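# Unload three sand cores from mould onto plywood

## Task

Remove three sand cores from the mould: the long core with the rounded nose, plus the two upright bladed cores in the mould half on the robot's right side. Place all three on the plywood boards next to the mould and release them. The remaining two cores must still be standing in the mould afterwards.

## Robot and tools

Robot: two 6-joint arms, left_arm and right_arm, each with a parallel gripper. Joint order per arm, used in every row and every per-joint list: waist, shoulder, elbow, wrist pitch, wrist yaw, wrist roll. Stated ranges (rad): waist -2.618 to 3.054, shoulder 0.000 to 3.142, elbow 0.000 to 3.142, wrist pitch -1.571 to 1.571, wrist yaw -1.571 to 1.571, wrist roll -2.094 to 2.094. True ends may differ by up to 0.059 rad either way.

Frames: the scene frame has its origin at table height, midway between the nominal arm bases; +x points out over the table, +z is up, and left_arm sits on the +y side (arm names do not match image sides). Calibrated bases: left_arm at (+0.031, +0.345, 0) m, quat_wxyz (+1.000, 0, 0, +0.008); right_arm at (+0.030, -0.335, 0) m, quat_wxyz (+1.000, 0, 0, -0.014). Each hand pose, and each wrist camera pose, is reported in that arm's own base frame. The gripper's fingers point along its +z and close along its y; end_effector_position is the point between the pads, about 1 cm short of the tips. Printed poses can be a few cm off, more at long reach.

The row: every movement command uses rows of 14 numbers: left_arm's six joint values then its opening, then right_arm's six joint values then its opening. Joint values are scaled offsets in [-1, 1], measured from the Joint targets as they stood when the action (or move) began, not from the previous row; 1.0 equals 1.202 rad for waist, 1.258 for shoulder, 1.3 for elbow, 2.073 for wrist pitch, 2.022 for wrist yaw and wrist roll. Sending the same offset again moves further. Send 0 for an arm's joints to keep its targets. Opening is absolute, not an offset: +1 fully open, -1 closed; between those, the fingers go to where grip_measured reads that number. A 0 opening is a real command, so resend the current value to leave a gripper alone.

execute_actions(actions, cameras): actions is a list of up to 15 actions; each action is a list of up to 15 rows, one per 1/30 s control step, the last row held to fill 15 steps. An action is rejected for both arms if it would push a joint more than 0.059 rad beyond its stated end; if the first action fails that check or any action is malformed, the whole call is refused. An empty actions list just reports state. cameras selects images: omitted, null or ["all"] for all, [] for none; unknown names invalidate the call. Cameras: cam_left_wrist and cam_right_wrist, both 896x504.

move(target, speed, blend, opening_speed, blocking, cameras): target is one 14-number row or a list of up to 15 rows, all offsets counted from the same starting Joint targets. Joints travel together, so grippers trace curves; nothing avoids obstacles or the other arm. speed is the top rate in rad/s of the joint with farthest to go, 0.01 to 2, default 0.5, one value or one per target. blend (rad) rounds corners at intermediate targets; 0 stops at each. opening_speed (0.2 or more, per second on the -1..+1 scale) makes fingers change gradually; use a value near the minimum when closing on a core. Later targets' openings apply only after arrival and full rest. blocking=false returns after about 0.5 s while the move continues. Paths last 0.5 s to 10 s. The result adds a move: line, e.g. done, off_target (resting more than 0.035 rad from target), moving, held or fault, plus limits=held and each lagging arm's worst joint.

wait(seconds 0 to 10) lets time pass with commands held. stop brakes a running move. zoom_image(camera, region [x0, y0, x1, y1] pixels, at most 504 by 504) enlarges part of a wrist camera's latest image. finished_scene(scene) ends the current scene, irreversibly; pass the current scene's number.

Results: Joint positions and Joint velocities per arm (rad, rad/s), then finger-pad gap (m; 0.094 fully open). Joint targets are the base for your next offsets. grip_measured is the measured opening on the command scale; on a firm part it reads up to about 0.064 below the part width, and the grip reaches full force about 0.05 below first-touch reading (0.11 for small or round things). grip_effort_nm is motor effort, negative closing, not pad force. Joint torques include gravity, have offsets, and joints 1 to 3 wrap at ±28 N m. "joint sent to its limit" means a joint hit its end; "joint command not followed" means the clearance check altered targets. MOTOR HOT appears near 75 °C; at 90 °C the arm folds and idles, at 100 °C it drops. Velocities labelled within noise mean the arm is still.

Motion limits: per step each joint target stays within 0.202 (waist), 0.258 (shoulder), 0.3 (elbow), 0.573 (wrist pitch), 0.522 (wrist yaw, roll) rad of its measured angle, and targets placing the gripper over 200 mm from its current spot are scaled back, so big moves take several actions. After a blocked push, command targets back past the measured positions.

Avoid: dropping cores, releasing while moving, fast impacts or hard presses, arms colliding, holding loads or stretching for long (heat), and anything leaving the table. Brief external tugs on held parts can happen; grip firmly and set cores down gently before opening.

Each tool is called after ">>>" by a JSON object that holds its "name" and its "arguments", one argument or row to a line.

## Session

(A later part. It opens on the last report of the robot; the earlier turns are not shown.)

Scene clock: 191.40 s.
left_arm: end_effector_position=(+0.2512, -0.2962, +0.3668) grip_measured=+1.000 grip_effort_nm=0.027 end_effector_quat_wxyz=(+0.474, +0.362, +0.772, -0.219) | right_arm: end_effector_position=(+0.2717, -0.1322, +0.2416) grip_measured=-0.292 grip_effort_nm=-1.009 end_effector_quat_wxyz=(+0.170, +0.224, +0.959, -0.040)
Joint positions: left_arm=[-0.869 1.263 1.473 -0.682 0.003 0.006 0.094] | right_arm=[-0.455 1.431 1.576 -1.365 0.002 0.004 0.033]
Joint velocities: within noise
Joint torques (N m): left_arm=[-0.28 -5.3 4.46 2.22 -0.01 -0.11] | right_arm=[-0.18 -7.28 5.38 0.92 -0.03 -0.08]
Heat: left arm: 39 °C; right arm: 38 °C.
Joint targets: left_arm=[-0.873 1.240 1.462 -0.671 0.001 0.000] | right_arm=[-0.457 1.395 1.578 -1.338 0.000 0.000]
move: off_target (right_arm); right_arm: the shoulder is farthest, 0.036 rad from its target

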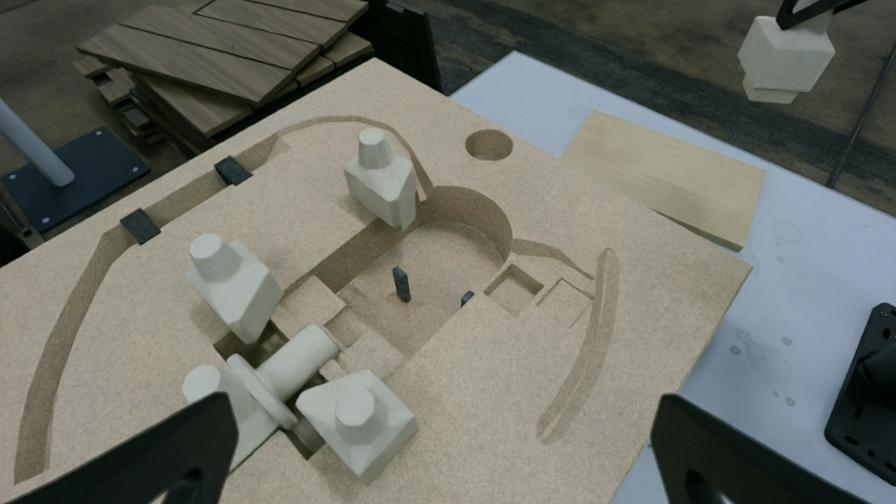

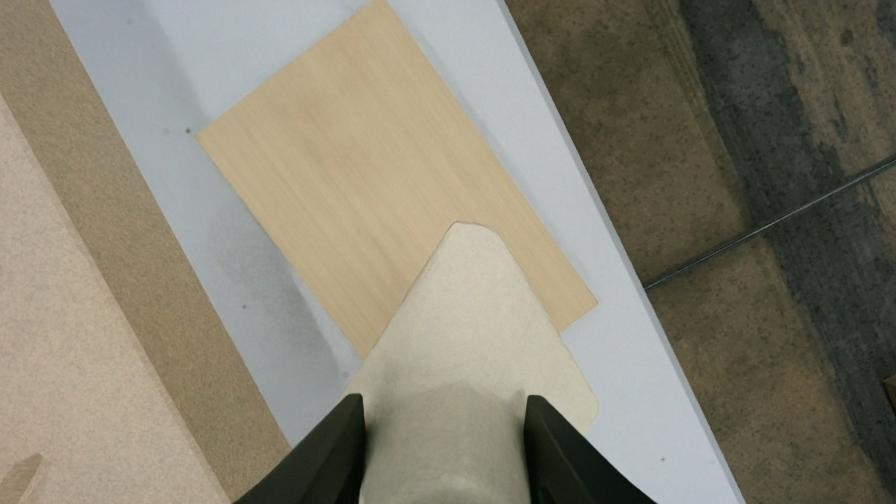

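>>> {"name": "zoom_image", "arguments": {
  "camera": "cam_left_wrist",
  "region": [696, 0, 896, 140]
}}

Scaled by 2.520.

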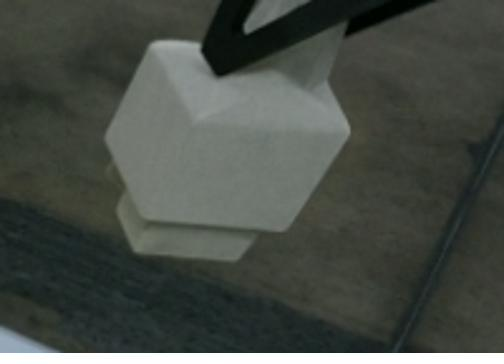

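>>> {"name": "move", "arguments": {
  "target": [0,0,0,0,0,0,1,0,-0.0676,-0.4315,0.227,0,0,-0.6],
  "speed": 0.3
}}

>>> {"name": "zoom_image", "arguments": {
  "camera": "cam_left_wrist",
  "region": [546, 50, 896, 300]
}}

Scene clock: 198.67 s.
left_arm: end_effector_position=(+0.2512, -0.2962, +0.3668) grip_measured=+1.000 grip_effort_nm=0.027 end_effector_quat_wxyz=(+0.474, +0.362, +0.772, -0.219) | right_arm: end_effector_position=(+0.2620, -0.1275, +0.1160) grip_measured=-0.292 grip_effort_nm=-1.009 end_effector_quat_wxyz=(+0.156, +0.225, +0.961, -0.037)
Joint positions: left_arm=[-0.869 1.263 1.473 -0.682 0.003 0.006 0.094] | right_arm=[-0.455 1.349 1.012 -0.912 0.002 0.004 0.033]
Joint velocities: within noise
Joint torques (N m): left_arm=[-0.27 -5.33 4.4 2.21 -0.01 -0.16] | right_arm=[-0.2 -7.25 6.02 1.02 -0.05 -0.09]
Heat: left arm: 39 °C; right arm: 37 °C.
Joint targets: left_arm=[-0.873 1.240 1.462 -0.671 0.001 0.000] | right_arm=[-0.457 1.310 1.017 -0.868 0.000 0.000]
move: off_target (right_arm); right_arm: the wrist pitch is farthest, 0.044 rad from its target

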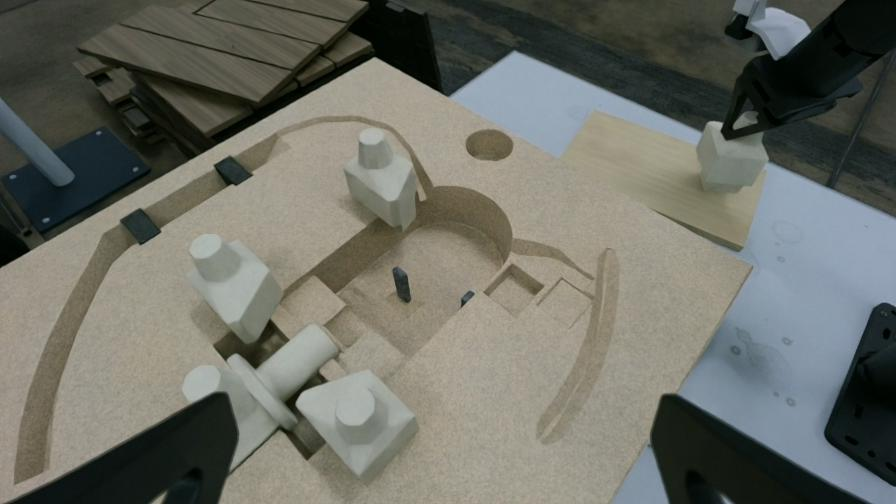

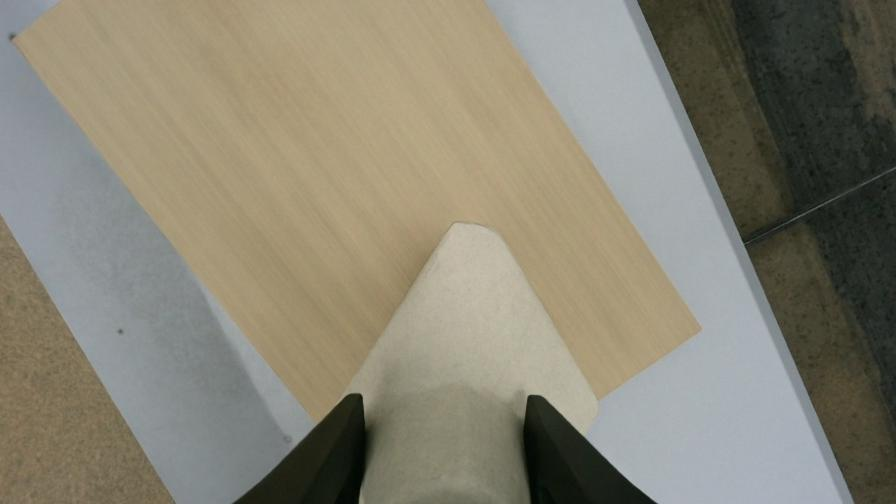

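Scaled by 1.440.

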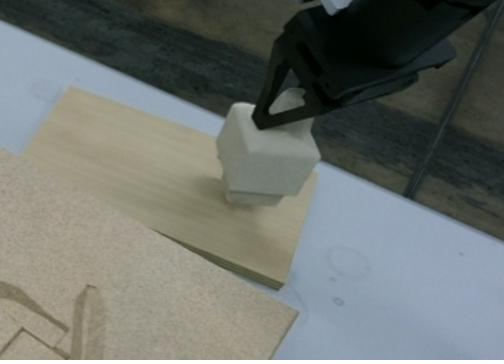

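>>> {"name": "move", "arguments": {
  "target": [0,0,0,0,0,0,1,0,0.0199,-0.0292,0.0482,0,0,-0.6],
  "speed": 0.1
}}

>>> {"name": "zoom_image", "arguments": {
  "camera": "cam_left_wrist",
  "region": [646, 80, 846, 260]
}}

Scene clock: 205.93 s.
left_arm: end_effector_position=(+0.2512, -0.2963, +0.3668) grip_measured=+1.000 grip_effort_nm=0.027 end_effector_quat_wxyz=(+0.474, +0.362, +0.772, -0.220) | right_arm: end_effector_position=(+0.2734, -0.1331, +0.1121) grip_measured=-0.292 grip_effort_nm=-1.004 end_effector_quat_wxyz=(+0.184, +0.223, +0.956, -0.043)
Joint positions: left_arm=[-0.869 1.263 1.473 -0.682 0.003 0.006 0.094] | right_arm=[-0.455 1.349 0.976 -0.818 0.002 0.004 0.033]
Joint velocities: within noise
Joint torques (N m): left_arm=[-0.23 -5.24 4.37 2.21 -0.02 -0.12] | right_arm=[-0.18 -5.26 5.91 1.19 -0.04 -0.08]
Heat: left arm: 39 °C; right arm: 38 °C.
Joint targets: left_arm=[-0.873 1.240 1.462 -0.671 0.001 0.000] | right_arm=[-0.457 1.335 0.979 -0.768 0.000 0.000]
move: off_target (right_arm); right_arm: the wrist pitch is farthest, 0.050 rad from its target

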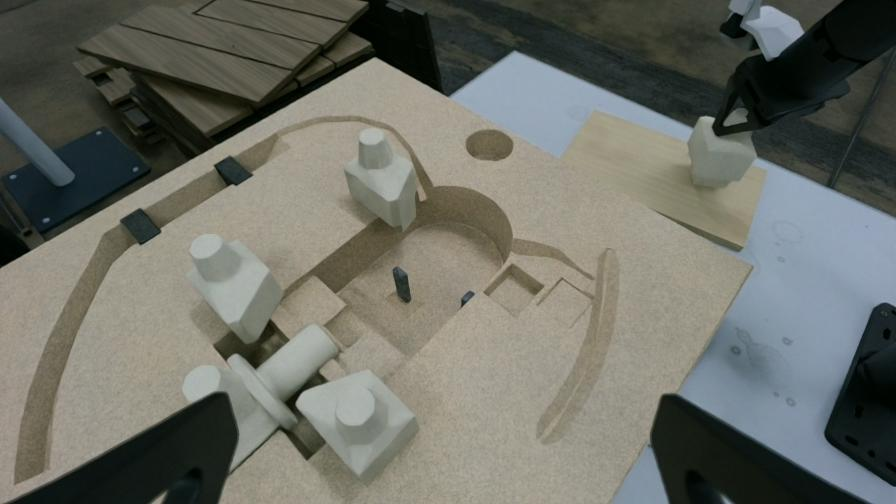

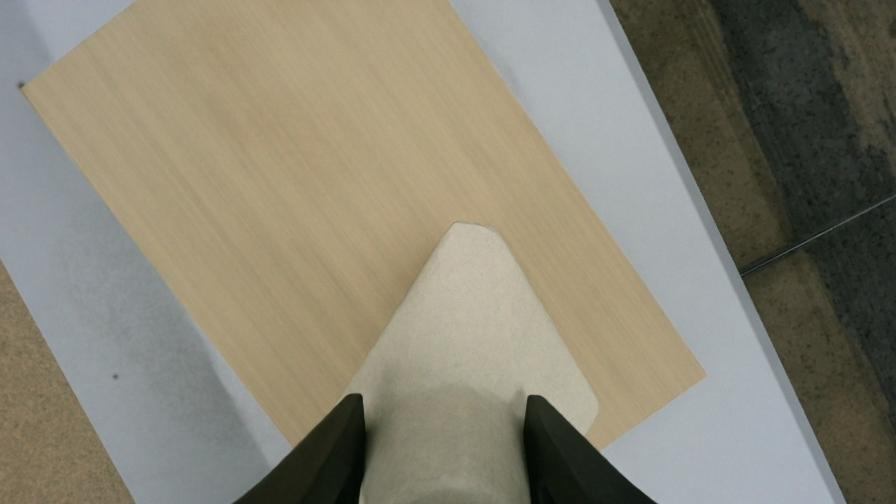

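Scaled by 2.520.

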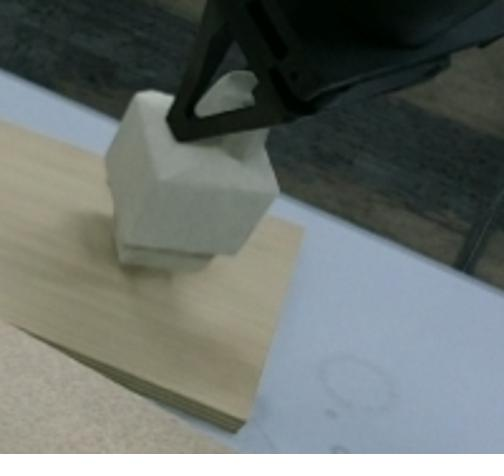

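>>> {"name": "move", "arguments": {
  "target": [0,0,0,0,0,0,1,0,0.0119,0,0,0,0,-0.6],
  "speed": 0.1,
  "cameras": ["cam_left_wrist"]
}}

>>> {"name": "zoom_image", "arguments": {
  "camera": "cam_left_wrist",
  "region": [646, 80, 846, 260]
}}

Scene clock: 211.10 s.
left_arm: end_effector_position=(+0.2512, -0.2963, +0.3668) grip_measured=+1.000 grip_effort_nm=0.022 end_effector_quat_wxyz=(+0.474, +0.362, +0.772, -0.220) | right_arm: end_effector_position=(+0.2736, -0.1332, +0.1122) grip_measured=-0.292 grip_effort_nm=-1.004 end_effector_quat_wxyz=(+0.184, +0.223, +0.956, -0.044)
Joint positions: left_arm=[-0.869 1.263 1.473 -0.682 0.003 0.006 0.094] | right_arm=[-0.455 1.349 0.976 -0.817 0.002 0.004 0.033]
Joint velocities: within noise
Joint torques (N m): left_arm=[-0.36 -5.18 4.37 2.22 -0.01 -0.13] | right_arm=[-0.17 -4.04 5.93 1.17 -0.04 -0.08]
Heat: left arm: 39 °C; right arm: 38 °C.
Joint targets: left_arm=[-0.873 1.240 1.462 -0.671 0.001 0.000] | right_arm=[-0.457 1.350 0.979 -0.768 0.000 0.000]
move: off_target (right_arm); right_arm: the wrist pitch is farthest, 0.049 rad from its target
Images, in order (width x height): cam_left_wrist 896x504.

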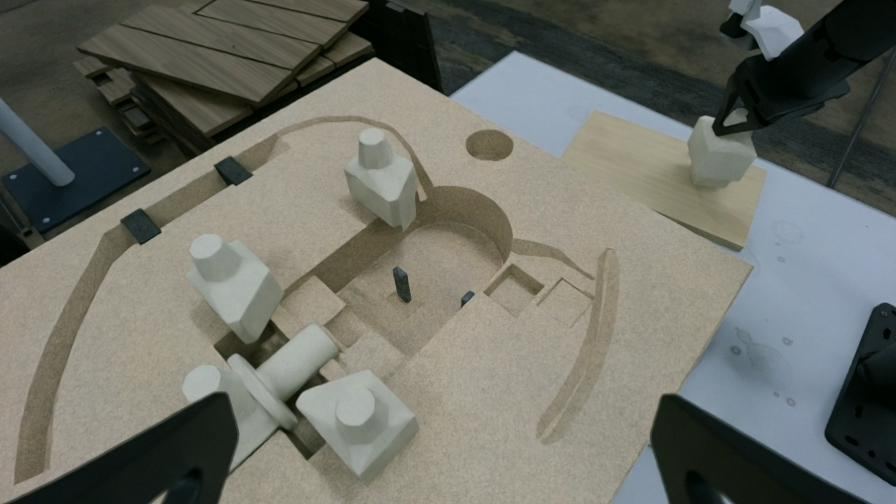

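Scaled by 2.520.

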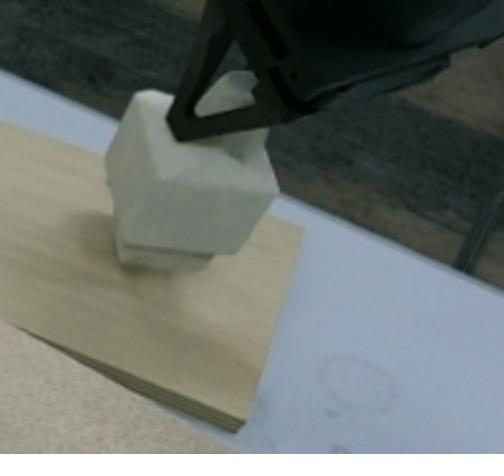

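>>> {"name": "move", "arguments": {
  "target": [0,0,0,0,0,0,1,0,0.008,-0.02,0,0,0,-0.6],
  "speed": 0.1,
  "cameras": ["cam_left_wrist"]
}}

>>> {"name": "zoom_image", "arguments": {
  "camera": "cam_left_wrist",
  "region": [646, 80, 846, 260]
}}

Scene clock: 216.33 s.
left_arm: end_effector_position=(+0.2512, -0.2963, +0.3668) grip_measured=+1.000 grip_effort_nm=0.022 end_effector_quat_wxyz=(+0.474, +0.362, +0.772, -0.220) | right_arm: end_effector_position=(+0.2736, -0.1332, +0.1085) grip_measured=-0.292 grip_effort_nm=-1.004 end_effector_quat_wxyz=(+0.183, +0.223, +0.956, -0.043)
Joint positions: left_arm=[-0.869 1.263 1.473 -0.682 0.003 0.006 0.094] | right_arm=[-0.455 1.354 0.966 -0.805 0.003 0.003 0.033]
Joint velocities: within noise
Joint torques (N m): left_arm=[-0.24 -5.27 4.45 2.22 -0.02 -0.12] | right_arm=[-0.17 -3.63 4.77 1.04 -0.03 -0.08]
Heat: left arm: 39 °C; right arm: 37 °C.
Joint targets: left_arm=[-0.873 1.240 1.462 -0.671 0.001 0.000] | right_arm=[-0.457 1.360 0.953 -0.768 0.000 0.000]
move: off_target (right_arm); right_arm: the wrist pitch is farthest, 0.037 rad from its target
Images, in order (width x height): cam_left_wrist 896x504.

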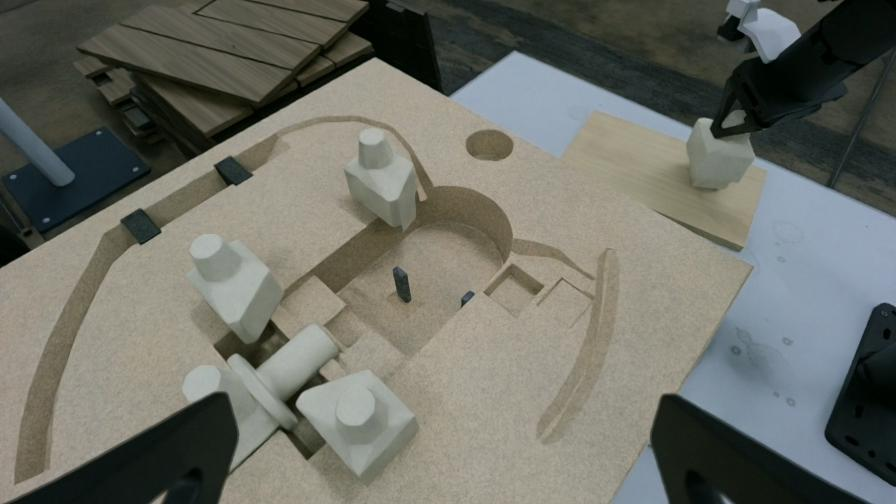

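Scaled by 2.520.

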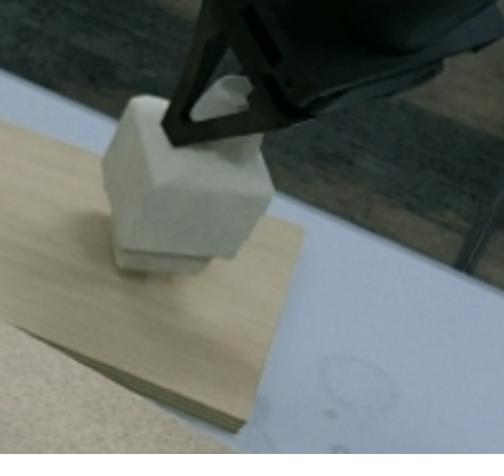

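>>> {"name": "move", "arguments": {
  "target": [0,0,0,0,0,0,1,0,0.008,-0.02,0,0,0,-0.6],
  "speed": 0.1,
  "cameras": ["cam_left_wrist"]
}}

>>> {"name": "zoom_image", "arguments": {
  "camera": "cam_left_wrist",
  "region": [646, 80, 846, 260]
}}

Scene clock: 220.03 s.
left_arm: end_effector_position=(+0.2512, -0.2963, +0.3668) grip_measured=+1.000 grip_effort_nm=0.027 end_effector_quat_wxyz=(+0.474, +0.362, +0.772, -0.220) | right_arm: end_effector_position=(+0.2752, -0.1340, +0.1075) grip_measured=-0.294 grip_effort_nm=-1.004 end_effector_quat_wxyz=(+0.187, +0.223, +0.956, -0.044)
Joint positions: left_arm=[-0.869 1.263 1.473 -0.682 0.003 0.006 0.094] | right_arm=[-0.455 1.354 0.959 -0.789 0.003 0.003 0.033]
Joint velocities: within noise
Joint torques (N m): left_arm=[-0.27 -5.3 4.4 2.2 -0.01 -0.13] | right_arm=[-0.17 -2.86 3.34 0.94 -0.03 -0.08]
Heat: left arm: 40 °C; right arm: 37 °C.
Joint targets: left_arm=[-0.873 1.240 1.462 -0.671 0.001 0.000] | right_arm=[-0.457 1.370 0.927 -0.768 0.000 0.000]
move: done
Images, in order (width x height): cam_left_wrist 896x504.

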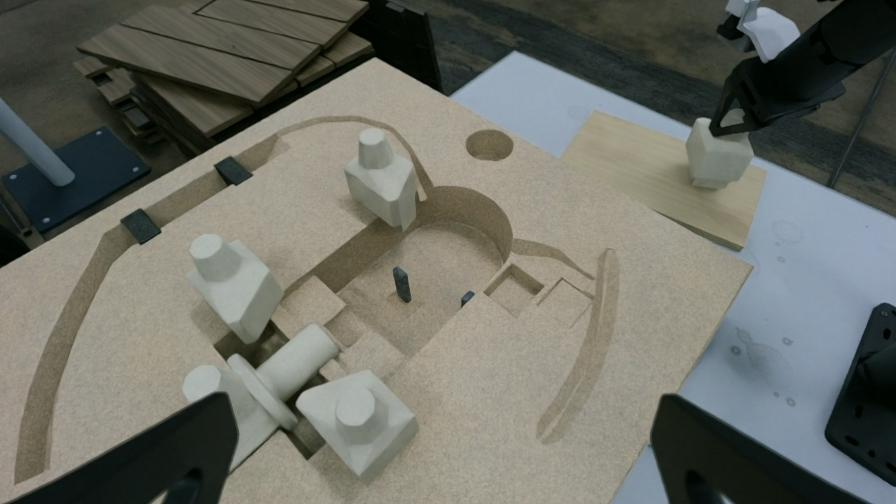

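Scaled by 2.520.

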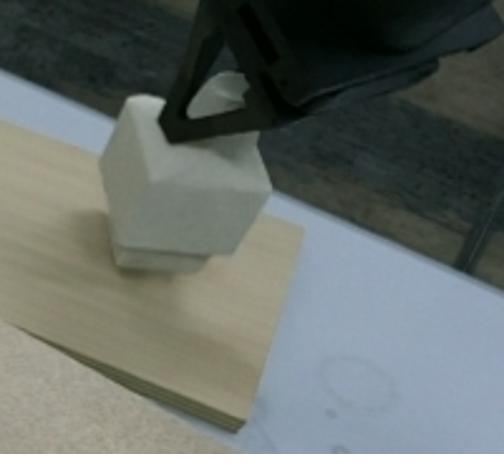

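>>> {"name": "move", "arguments": {
  "target": [0,0,0,0,0,0,1,0,0,0,-0.018,0,0,-0.6],
  "speed": 0.1,
  "cameras": []
}}

>>> {"name": "move", "arguments": {
  "target": [0,0,0,0,0,0,1,0,0,0,0,0,0,0.0],
  "opening_speed": 0.3
}}

>>> {"name": "zoom_image", "arguments": {
  "camera": "cam_left_wrist",
  "region": [646, 80, 846, 260]
}}

Scene clock: 226.20 s.
left_arm: end_effector_position=(+0.2512, -0.2963, +0.3668) grip_measured=+1.000 grip_effort_nm=0.027 end_effector_quat_wxyz=(+0.474, +0.362, +0.772, -0.220) | right_arm: end_effector_position=(+0.2751, -0.1340, +0.1075) grip_measured=-0.294 grip_effort_nm=-1.004 end_effector_quat_wxyz=(+0.187, +0.223, +0.956, -0.044)
Joint positions: left_arm=[-0.869 1.263 1.473 -0.682 0.003 0.006 0.094] | right_arm=[-0.455 1.354 0.959 -0.789 0.003 0.003 0.033]
Joint velocities: within noise
Joint torques (N m): left_arm=[-0.31 -5.27 4.44 2.21 -0.01 -0.11] | right_arm=[-0.18 -2.89 3.37 0.59 -0.03 -0.09]
Heat: left arm: 40 °C; right arm: 37 °C.
Joint targets: left_arm=[-0.873 1.240 1.462 -0.671 0.001 0.000] | right_arm=[-0.457 1.370 0.927 -0.805 0.000 0.000]
move: done
No camera images: "cameras" was empty.

Scene clock: 228.40 s.
left_arm: end_effector_position=(+0.2512, -0.2963, +0.3668) grip_measured=+1.000 grip_effort_nm=0.027 end_effector_quat_wxyz=(+0.474, +0.362, +0.772, -0.220) | right_arm: end_effector_position=(+0.2725, -0.1295, +0.1020) grip_measured=-0.003 grip_effort_nm=0.173 end_effector_quat_wxyz=(+0.181, +0.222, +0.957, -0.035)
Joint positions: left_arm=[-0.869 1.263 1.473 -0.682 0.003 0.006 0.094] | right_arm=[-0.455 1.354 0.943 -0.789 -0.013 0.003 0.047]
Joint velocities: within noise
Joint torques (N m): left_arm=[-0.32 -5.26 4.45 2.22 -0.01 -0.12] | right_arm=[-0.16 -2.85 4.52 0.56 0.11 -0.07]
Heat: left arm: 40 °C; right arm: 36 °C.
Joint targets: left_arm=[-0.873 1.240 1.462 -0.671 0.001 0.000] | right_arm=[-0.457 1.370 0.927 -0.805 0.000 0.000]
move: done

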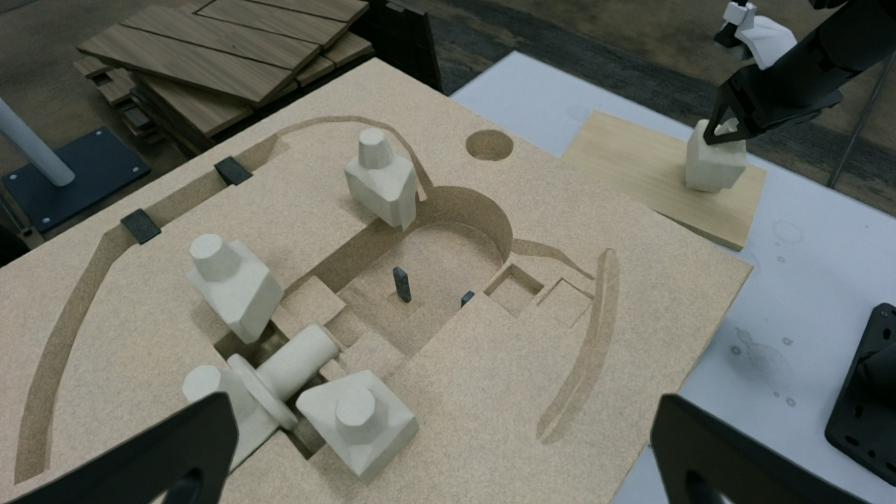

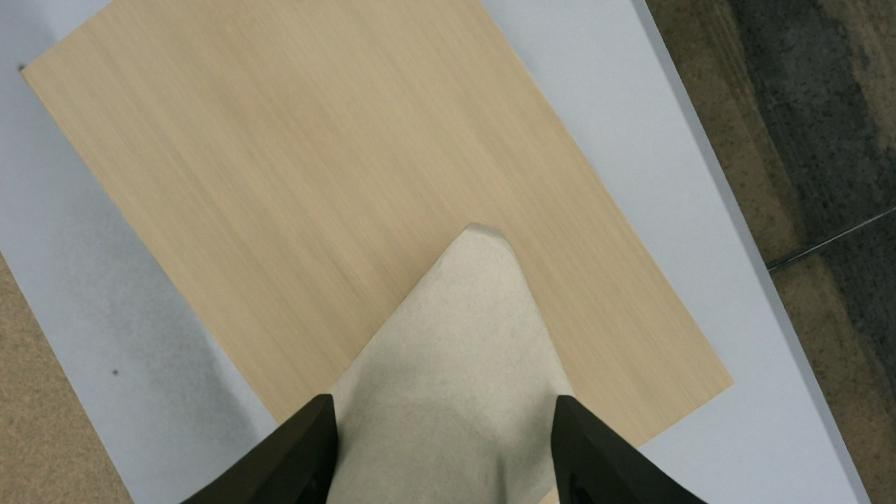

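Scaled by 2.520.

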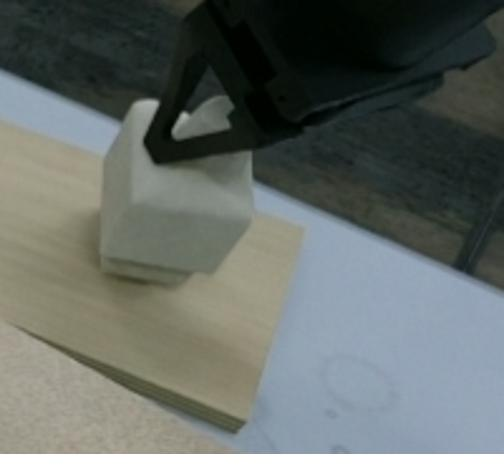

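>>> {"name": "move", "arguments": {
  "target": [0,0,0,0,0,0,1,0,0,0,0,0,0,0.5],
  "opening_speed": 0.4
}}

Scene clock: 232.37 s.
left_arm: end_effector_position=(+0.2512, -0.2963, +0.3668) grip_measured=+1.000 grip_effort_nm=0.032 end_effector_quat_wxyz=(+0.474, +0.362, +0.772, -0.220) | right_arm: end_effector_position=(+0.2658, -0.1276, +0.0939) grip_measured=+0.497 grip_effort_nm=0.178 end_effector_quat_wxyz=(+0.163, +0.223, +0.961, -0.034)
Joint positions: left_arm=[-0.869 1.263 1.473 -0.682 0.003 0.006 0.094] | right_arm=[-0.455 1.365 0.932 -0.804 -0.006 0.003 0.07]
Joint velocities: within noise
Joint torques (N m): left_arm=[-0.36 -5.2 4.38 2.21 -0.03 -0.13] | right_arm=[-0.2 -3.77 5.24 0.64 0.05 -0.07]
Heat: left arm: 40 °C; right arm: 36 °C.
Joint targets: left_arm=[-0.873 1.240 1.462 -0.671 0.001 0.000] | right_arm=[-0.457 1.370 0.927 -0.805 0.000 0.000]
move: done

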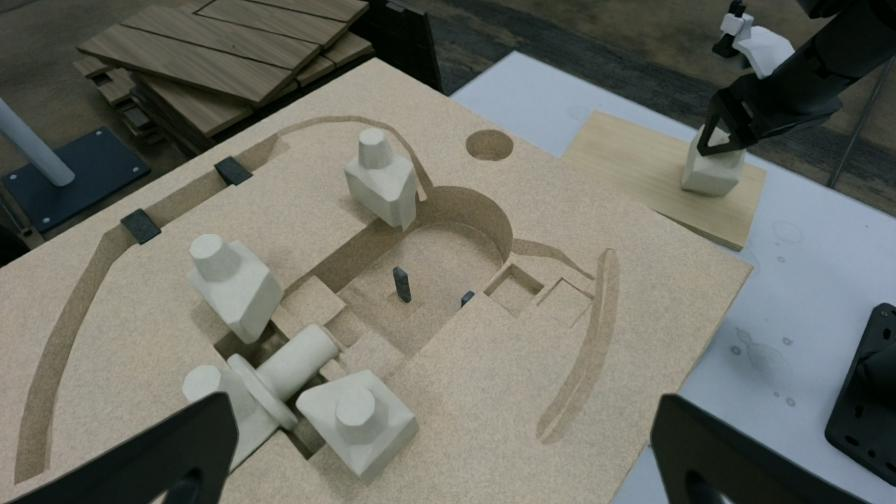

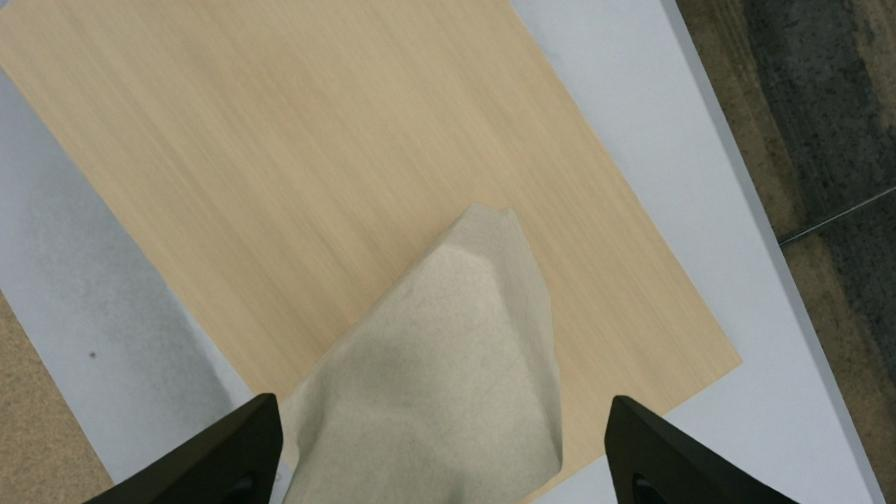

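>>> {"name": "zoom_image", "arguments": {
  "camera": "cam_left_wrist",
  "region": [646, 80, 846, 260]
}}

>>> {"name": "zoom_image", "arguments": {
  "camera": "cam_right_wrist",
  "region": [200, 150, 700, 504]
}}

Scaled by 2.520.

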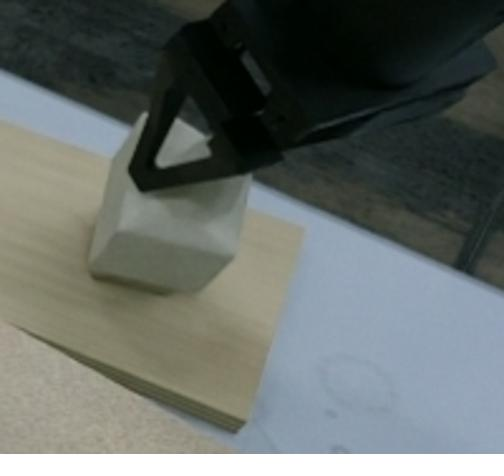

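Scaled by 1.008.

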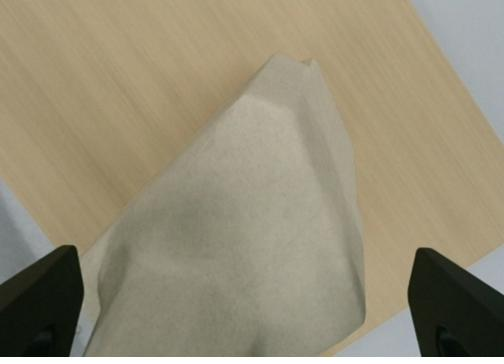

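>>> {"name": "move", "arguments": {
  "target": [0,0,0,0,0,0,1,0,0,0,0,0,0,-0.6],
  "opening_speed": 0.3
}}

>>> {"name": "zoom_image", "arguments": {
  "camera": "cam_left_wrist",
  "region": [646, 80, 846, 260]
}}

Scene clock: 247.53 s.
left_arm: end_effector_position=(+0.2512, -0.2963, +0.3668) grip_measured=+1.000 grip_effort_nm=0.032 end_effector_quat_wxyz=(+0.474, +0.362, +0.772, -0.220) | right_arm: end_effector_position=(+0.2660, -0.1267, +0.0939) grip_measured=+0.137 grip_effort_nm=-0.999 end_effector_quat_wxyz=(+0.163, +0.223, +0.961, -0.032)
Joint positions: left_arm=[-0.869 1.263 1.473 -0.682 0.003 0.006 0.094] | right_arm=[-0.455 1.365 0.932 -0.805 -0.011 0.003 0.053]
Joint velocities: within noise
Joint torques (N m): left_arm=[-0.29 -5.29 4.41 2.22 0.02 -0.14] | right_arm=[-0.18 -3.75 5.24 0.64 0.1 -0.07]
Heat: left arm: 40 °C; right arm: 35 °C.
Joint targets: left_arm=[-0.873 1.240 1.462 -0.671 0.001 0.000] | right_arm=[-0.457 1.370 0.927 -0.805 0.000 0.000]
move: done

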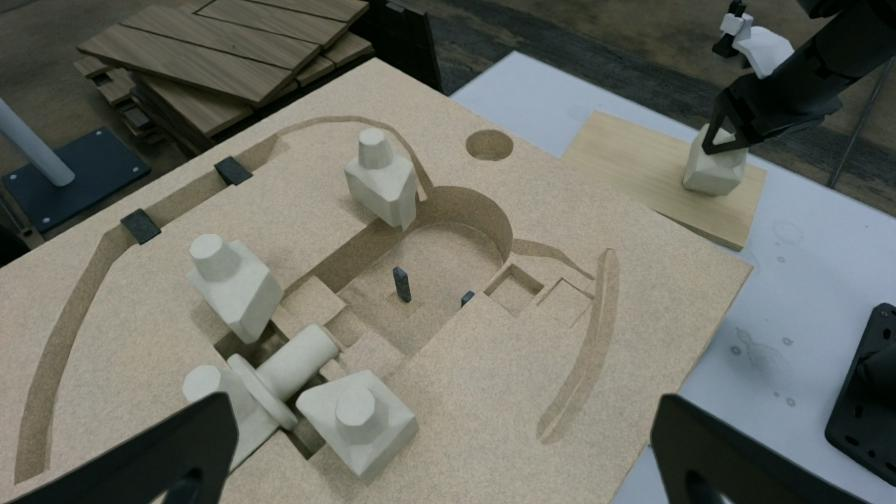

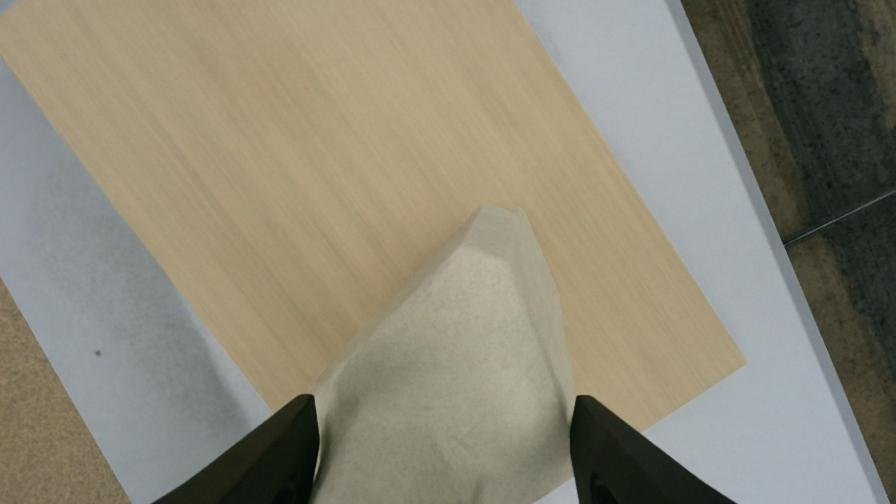

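Scaled by 2.520.

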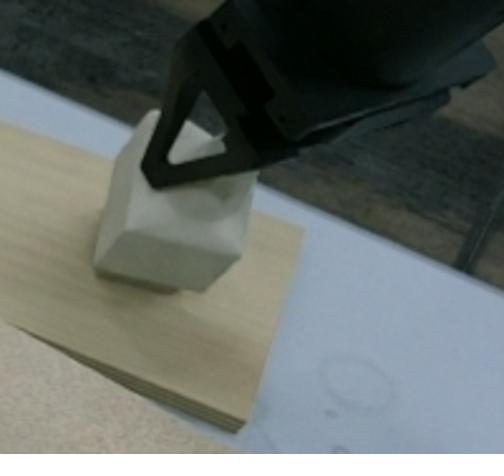

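>>> {"name": "move", "arguments": {
  "target": [
    [0,0,0,0,0,0,1,0,0,0,0,0,0,0.25],
    [0,0,0,0,0,0,1,0,-0.0437,0.0485,-0.0072,0,0,0.25]
  ],
  "opening_speed": 0.4,
  "speed": 0.15
}}

>>> {"name": "zoom_image", "arguments": {
  "camera": "cam_left_wrist",
  "region": [646, 80, 846, 260]
}}

Scene clock: 255.87 s.
left_arm: end_effector_position=(+0.2512, -0.2963, +0.3668) grip_measured=+1.000 grip_effort_nm=0.032 end_effector_quat_wxyz=(+0.474, +0.362, +0.772, -0.220) | right_arm: end_effector_position=(+0.2729, -0.1311, +0.1129) grip_measured=+0.247 grip_effort_nm=0.173 end_effector_quat_wxyz=(+0.190, +0.222, +0.956, -0.040)
Joint positions: left_arm=[-0.869 1.263 1.473 -0.682 0.003 0.006 0.094] | right_arm=[-0.455 1.334 0.965 -0.81 -0.006 0.003 0.059]
Joint velocities: within noise
Joint torques (N m): left_arm=[-0.27 -5.22 4.45 2.22 -0.02 -0.13] | right_arm=[-0.18 -5.55 7.76 0.64 0.05 -0.08]
Heat: left arm: 40 °C; right arm: 35 °C.
Joint targets: left_arm=[-0.873 1.240 1.462 -0.671 0.001 0.000] | right_arm=[-0.457 1.315 0.990 -0.820 0.000 0.000]
move: done

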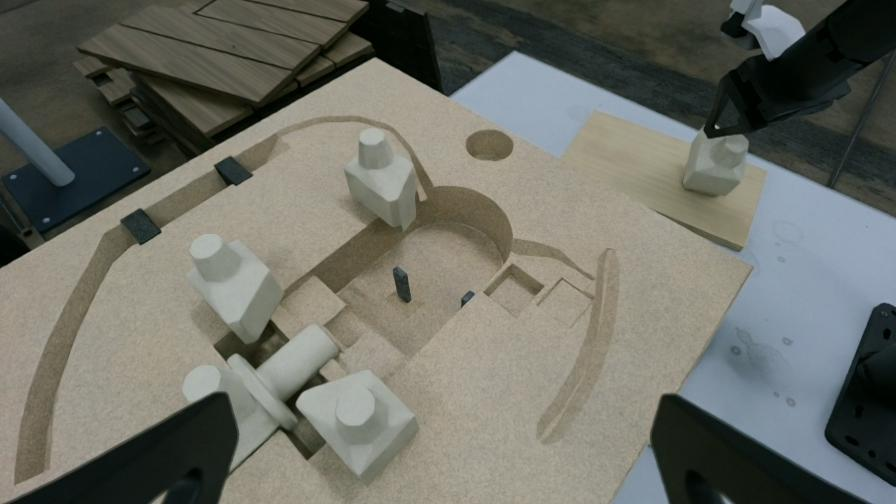

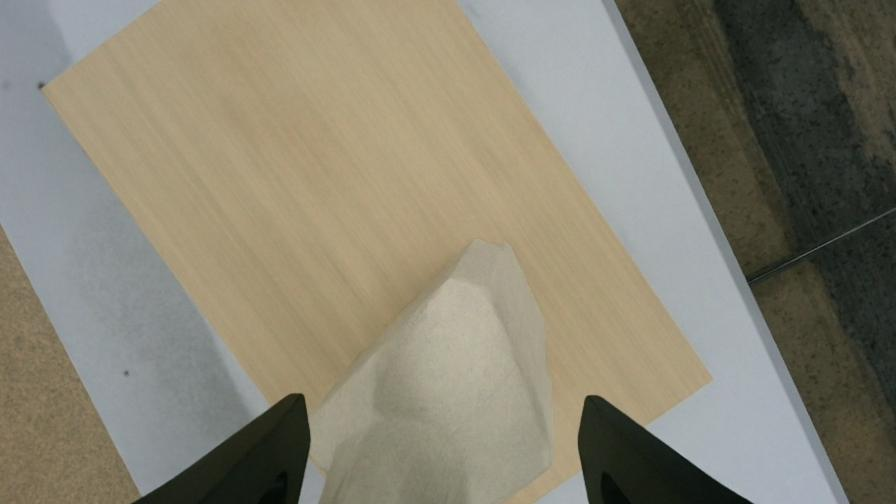

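Scaled by 2.520.

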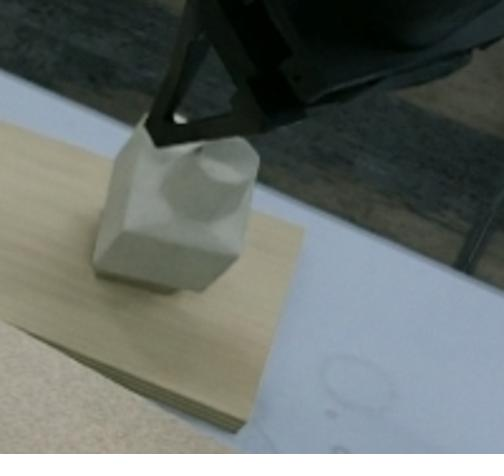

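>>> {"name": "move", "arguments": {
  "target": [0,0,0,0,0,0,1,0,0,0,0,0,0,0.6],
  "opening_speed": 0.4
}}

>>> {"name": "zoom_image", "arguments": {
  "camera": "cam_left_wrist",
  "region": [646, 80, 846, 260]
}}

Scene clock: 259.47 s.
left_arm: end_effector_position=(+0.2512, -0.2963, +0.3668) grip_measured=+1.000 grip_effort_nm=0.027 end_effector_quat_wxyz=(+0.474, +0.362, +0.772, -0.220) | right_arm: end_effector_position=(+0.2729, -0.1312, +0.1129) grip_measured=+0.597 grip_effort_nm=0.178 end_effector_quat_wxyz=(+0.190, +0.222, +0.956, -0.041)
Joint positions: left_arm=[-0.869 1.263 1.473 -0.682 0.003 0.006 0.094] | right_arm=[-0.455 1.334 0.965 -0.81 -0.006 0.003 0.075]
Joint velocities: within noise
Joint torques (N m): left_arm=[-0.32 -5.29 4.49 2.22 -0.02 -0.16] | right_arm=[-0.17 -5.56 7.76 0.64 0.05 -0.08]
Heat: left arm: 41 °C; right arm: 35 °C.
Joint targets: left_arm=[-0.873 1.240 1.462 -0.671 0.001 0.000] | right_arm=[-0.457 1.315 0.990 -0.820 0.000 0.000]
move: done

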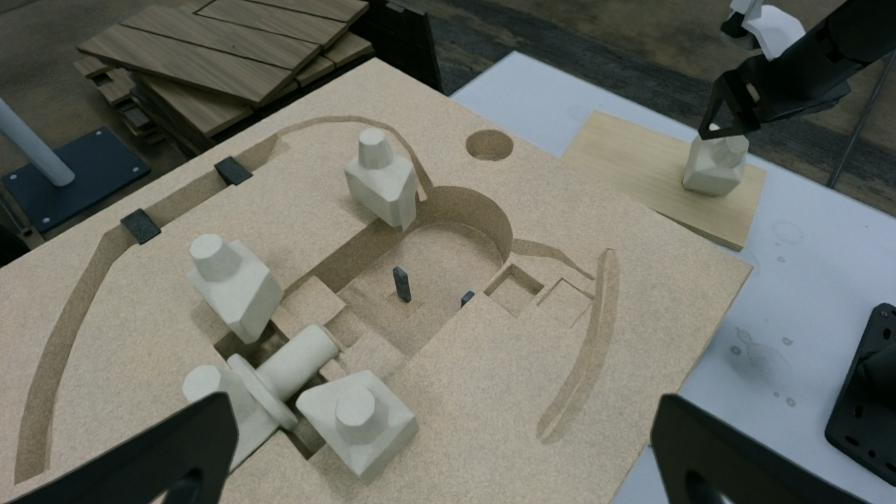

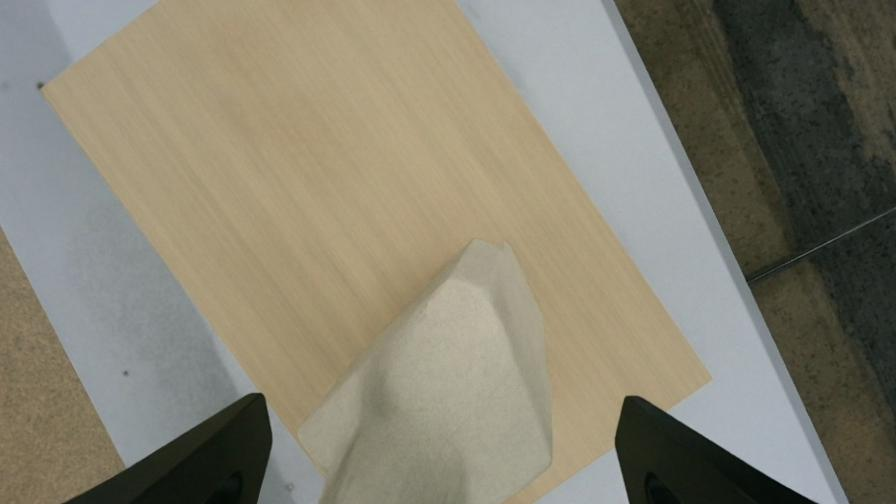

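Scaled by 2.520.

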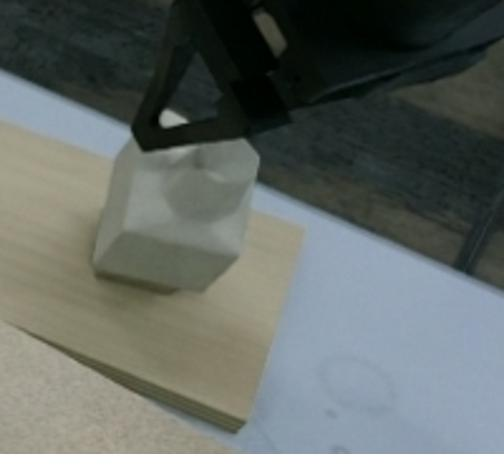

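>>> {"name": "move", "arguments": {
  "target": [
    [0,0,0,0,0,0,1,0,0.0636,0.4523,-0.25,0,0,0.6],
    [0,0,0,0,0,0,1,0.709,0.611,0.947,-0.09,0,0,0.5]
  ],
  "speed": 0.6
}}

>>> {"name": "zoom_image", "arguments": {
  "camera": "cam_left_wrist",
  "region": [600, 50, 850, 260]
}}

Scene clock: 269.10 s.
left_arm: end_effector_position=(+0.2512, -0.2963, +0.3668) grip_measured=+1.000 grip_effort_nm=0.017 end_effector_quat_wxyz=(+0.474, +0.362, +0.772, -0.220) | right_arm: end_effector_position=(+0.4935, +0.2104, +0.2423) grip_measured=+0.503 grip_effort_nm=-0.125 end_effector_quat_wxyz=(+0.318, -0.187, +0.927, +0.067)
Joint positions: left_arm=[-0.869 1.263 1.473 -0.682 0.003 0.006 0.094] | right_arm=[0.4 2.074 2.192 -1.026 -0.005 0.003 0.071]
Joint velocities: within noise
Joint torques (N m): left_arm=[-0.34 -5.2 4.46 2.21 0 -0.13] | right_arm=[-0.38 -9.17 8.03 1.27 0.04 -0.08]
Heat: left arm: 41 °C; right arm: 35 °C.
Joint targets: left_arm=[-0.873 1.240 1.462 -0.671 0.001 0.000] | right_arm=[0.395 2.083 2.221 -1.007 0.000 0.000]
move: done

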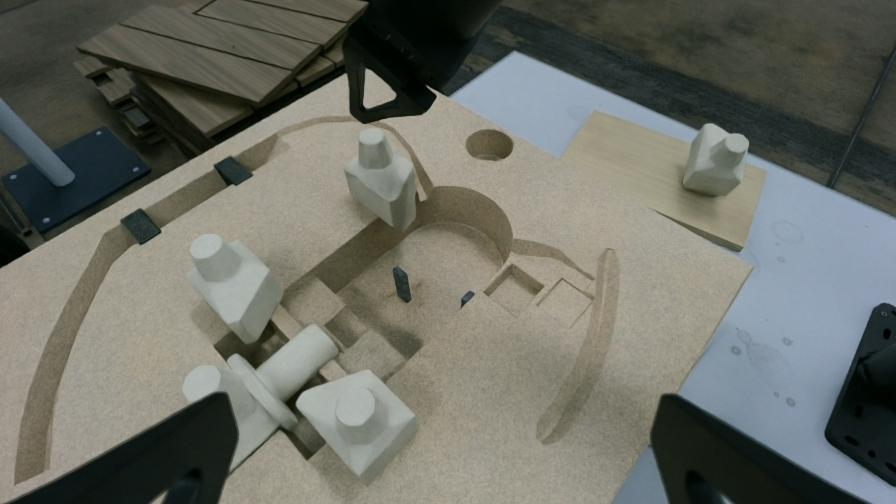

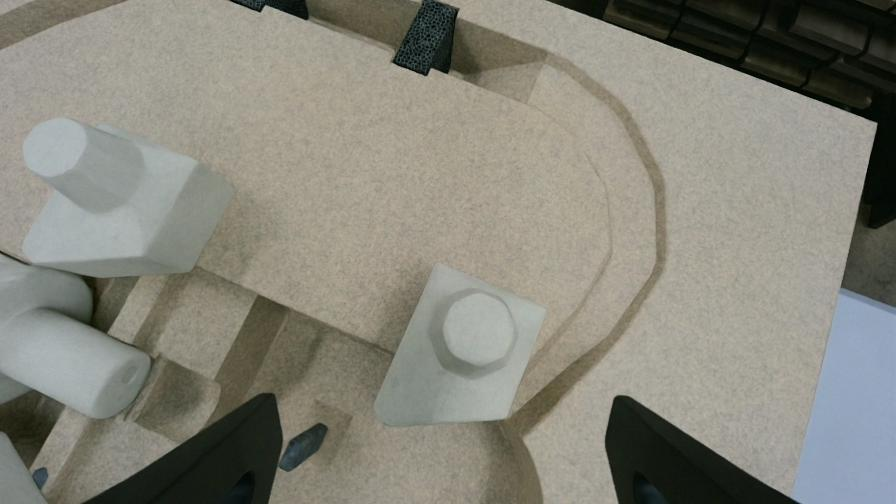

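Scaled by 2.016.

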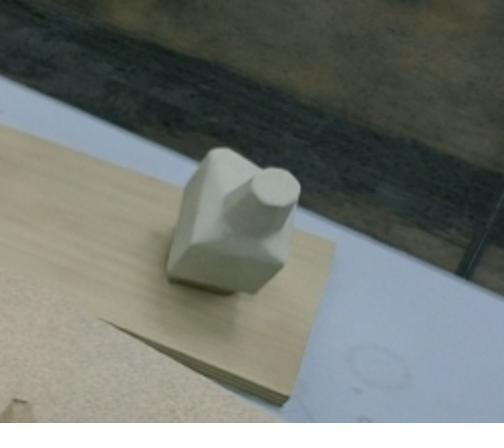

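>>> {"name": "move", "arguments": {
  "target": [0,0,0,0,0,0,1,-0.0175,0.0215,-0.2277,0.165,0,0,0.5],
  "speed": 0.2
}}

>>> {"name": "zoom_image", "arguments": {
  "camera": "cam_left_wrist",
  "region": [300, 50, 550, 260]
}}

Scene clock: 277.90 s.
left_arm: end_effector_position=(+0.2512, -0.2963, +0.3668) grip_measured=+1.000 grip_effort_nm=0.022 end_effector_quat_wxyz=(+0.474, +0.362, +0.772, -0.220) | right_arm: end_effector_position=(+0.5268, +0.2132, +0.1808) grip_measured=+0.503 grip_effort_nm=-0.125 end_effector_quat_wxyz=(+0.348, -0.177, +0.918, +0.070)
Joint positions: left_arm=[-0.869 1.263 1.473 -0.682 0.003 0.006 0.094] | right_arm=[0.381 2.095 1.933 -0.684 -0.005 0.003 0.071]
Joint velocities: within noise
Joint torques (N m): left_arm=[-0.35 -5.29 4.33 2.21 -0.02 -0.12] | right_arm=[-0.59 -9.29 5.52 1.31 0.03 -0.08]
Heat: left arm: 41 °C; right arm: 37 °C.
Joint targets: left_arm=[-0.873 1.240 1.462 -0.671 0.001 0.000] | right_arm=[0.374 2.110 1.925 -0.665 0.000 0.000]
move: done

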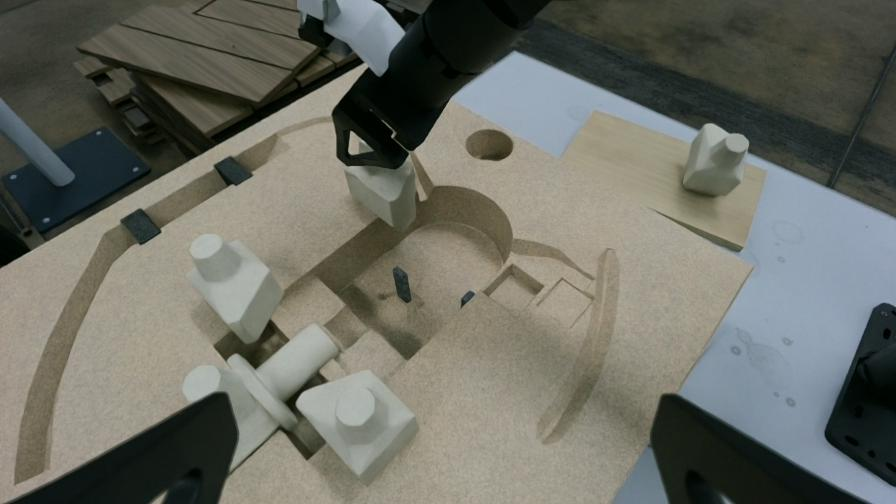

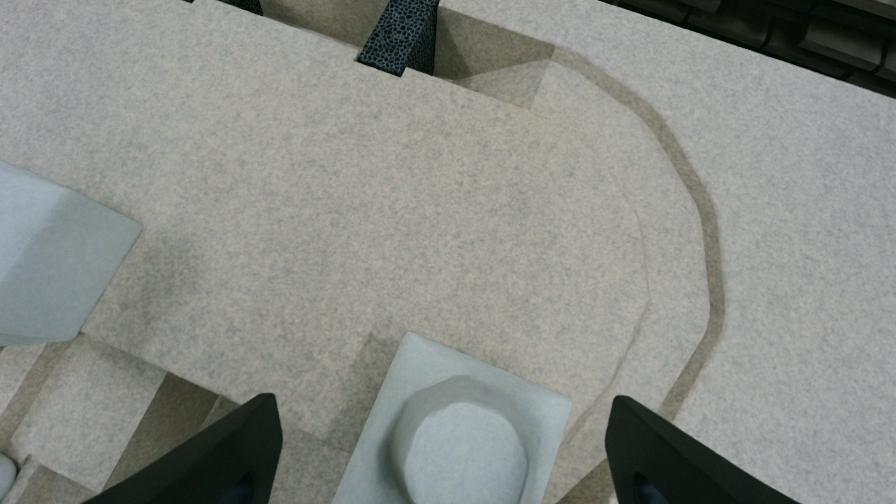

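Scaled by 2.016.

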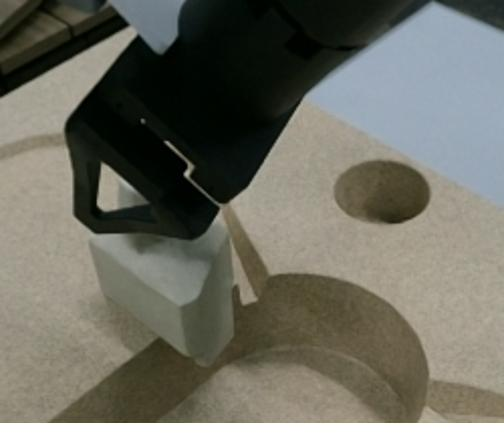

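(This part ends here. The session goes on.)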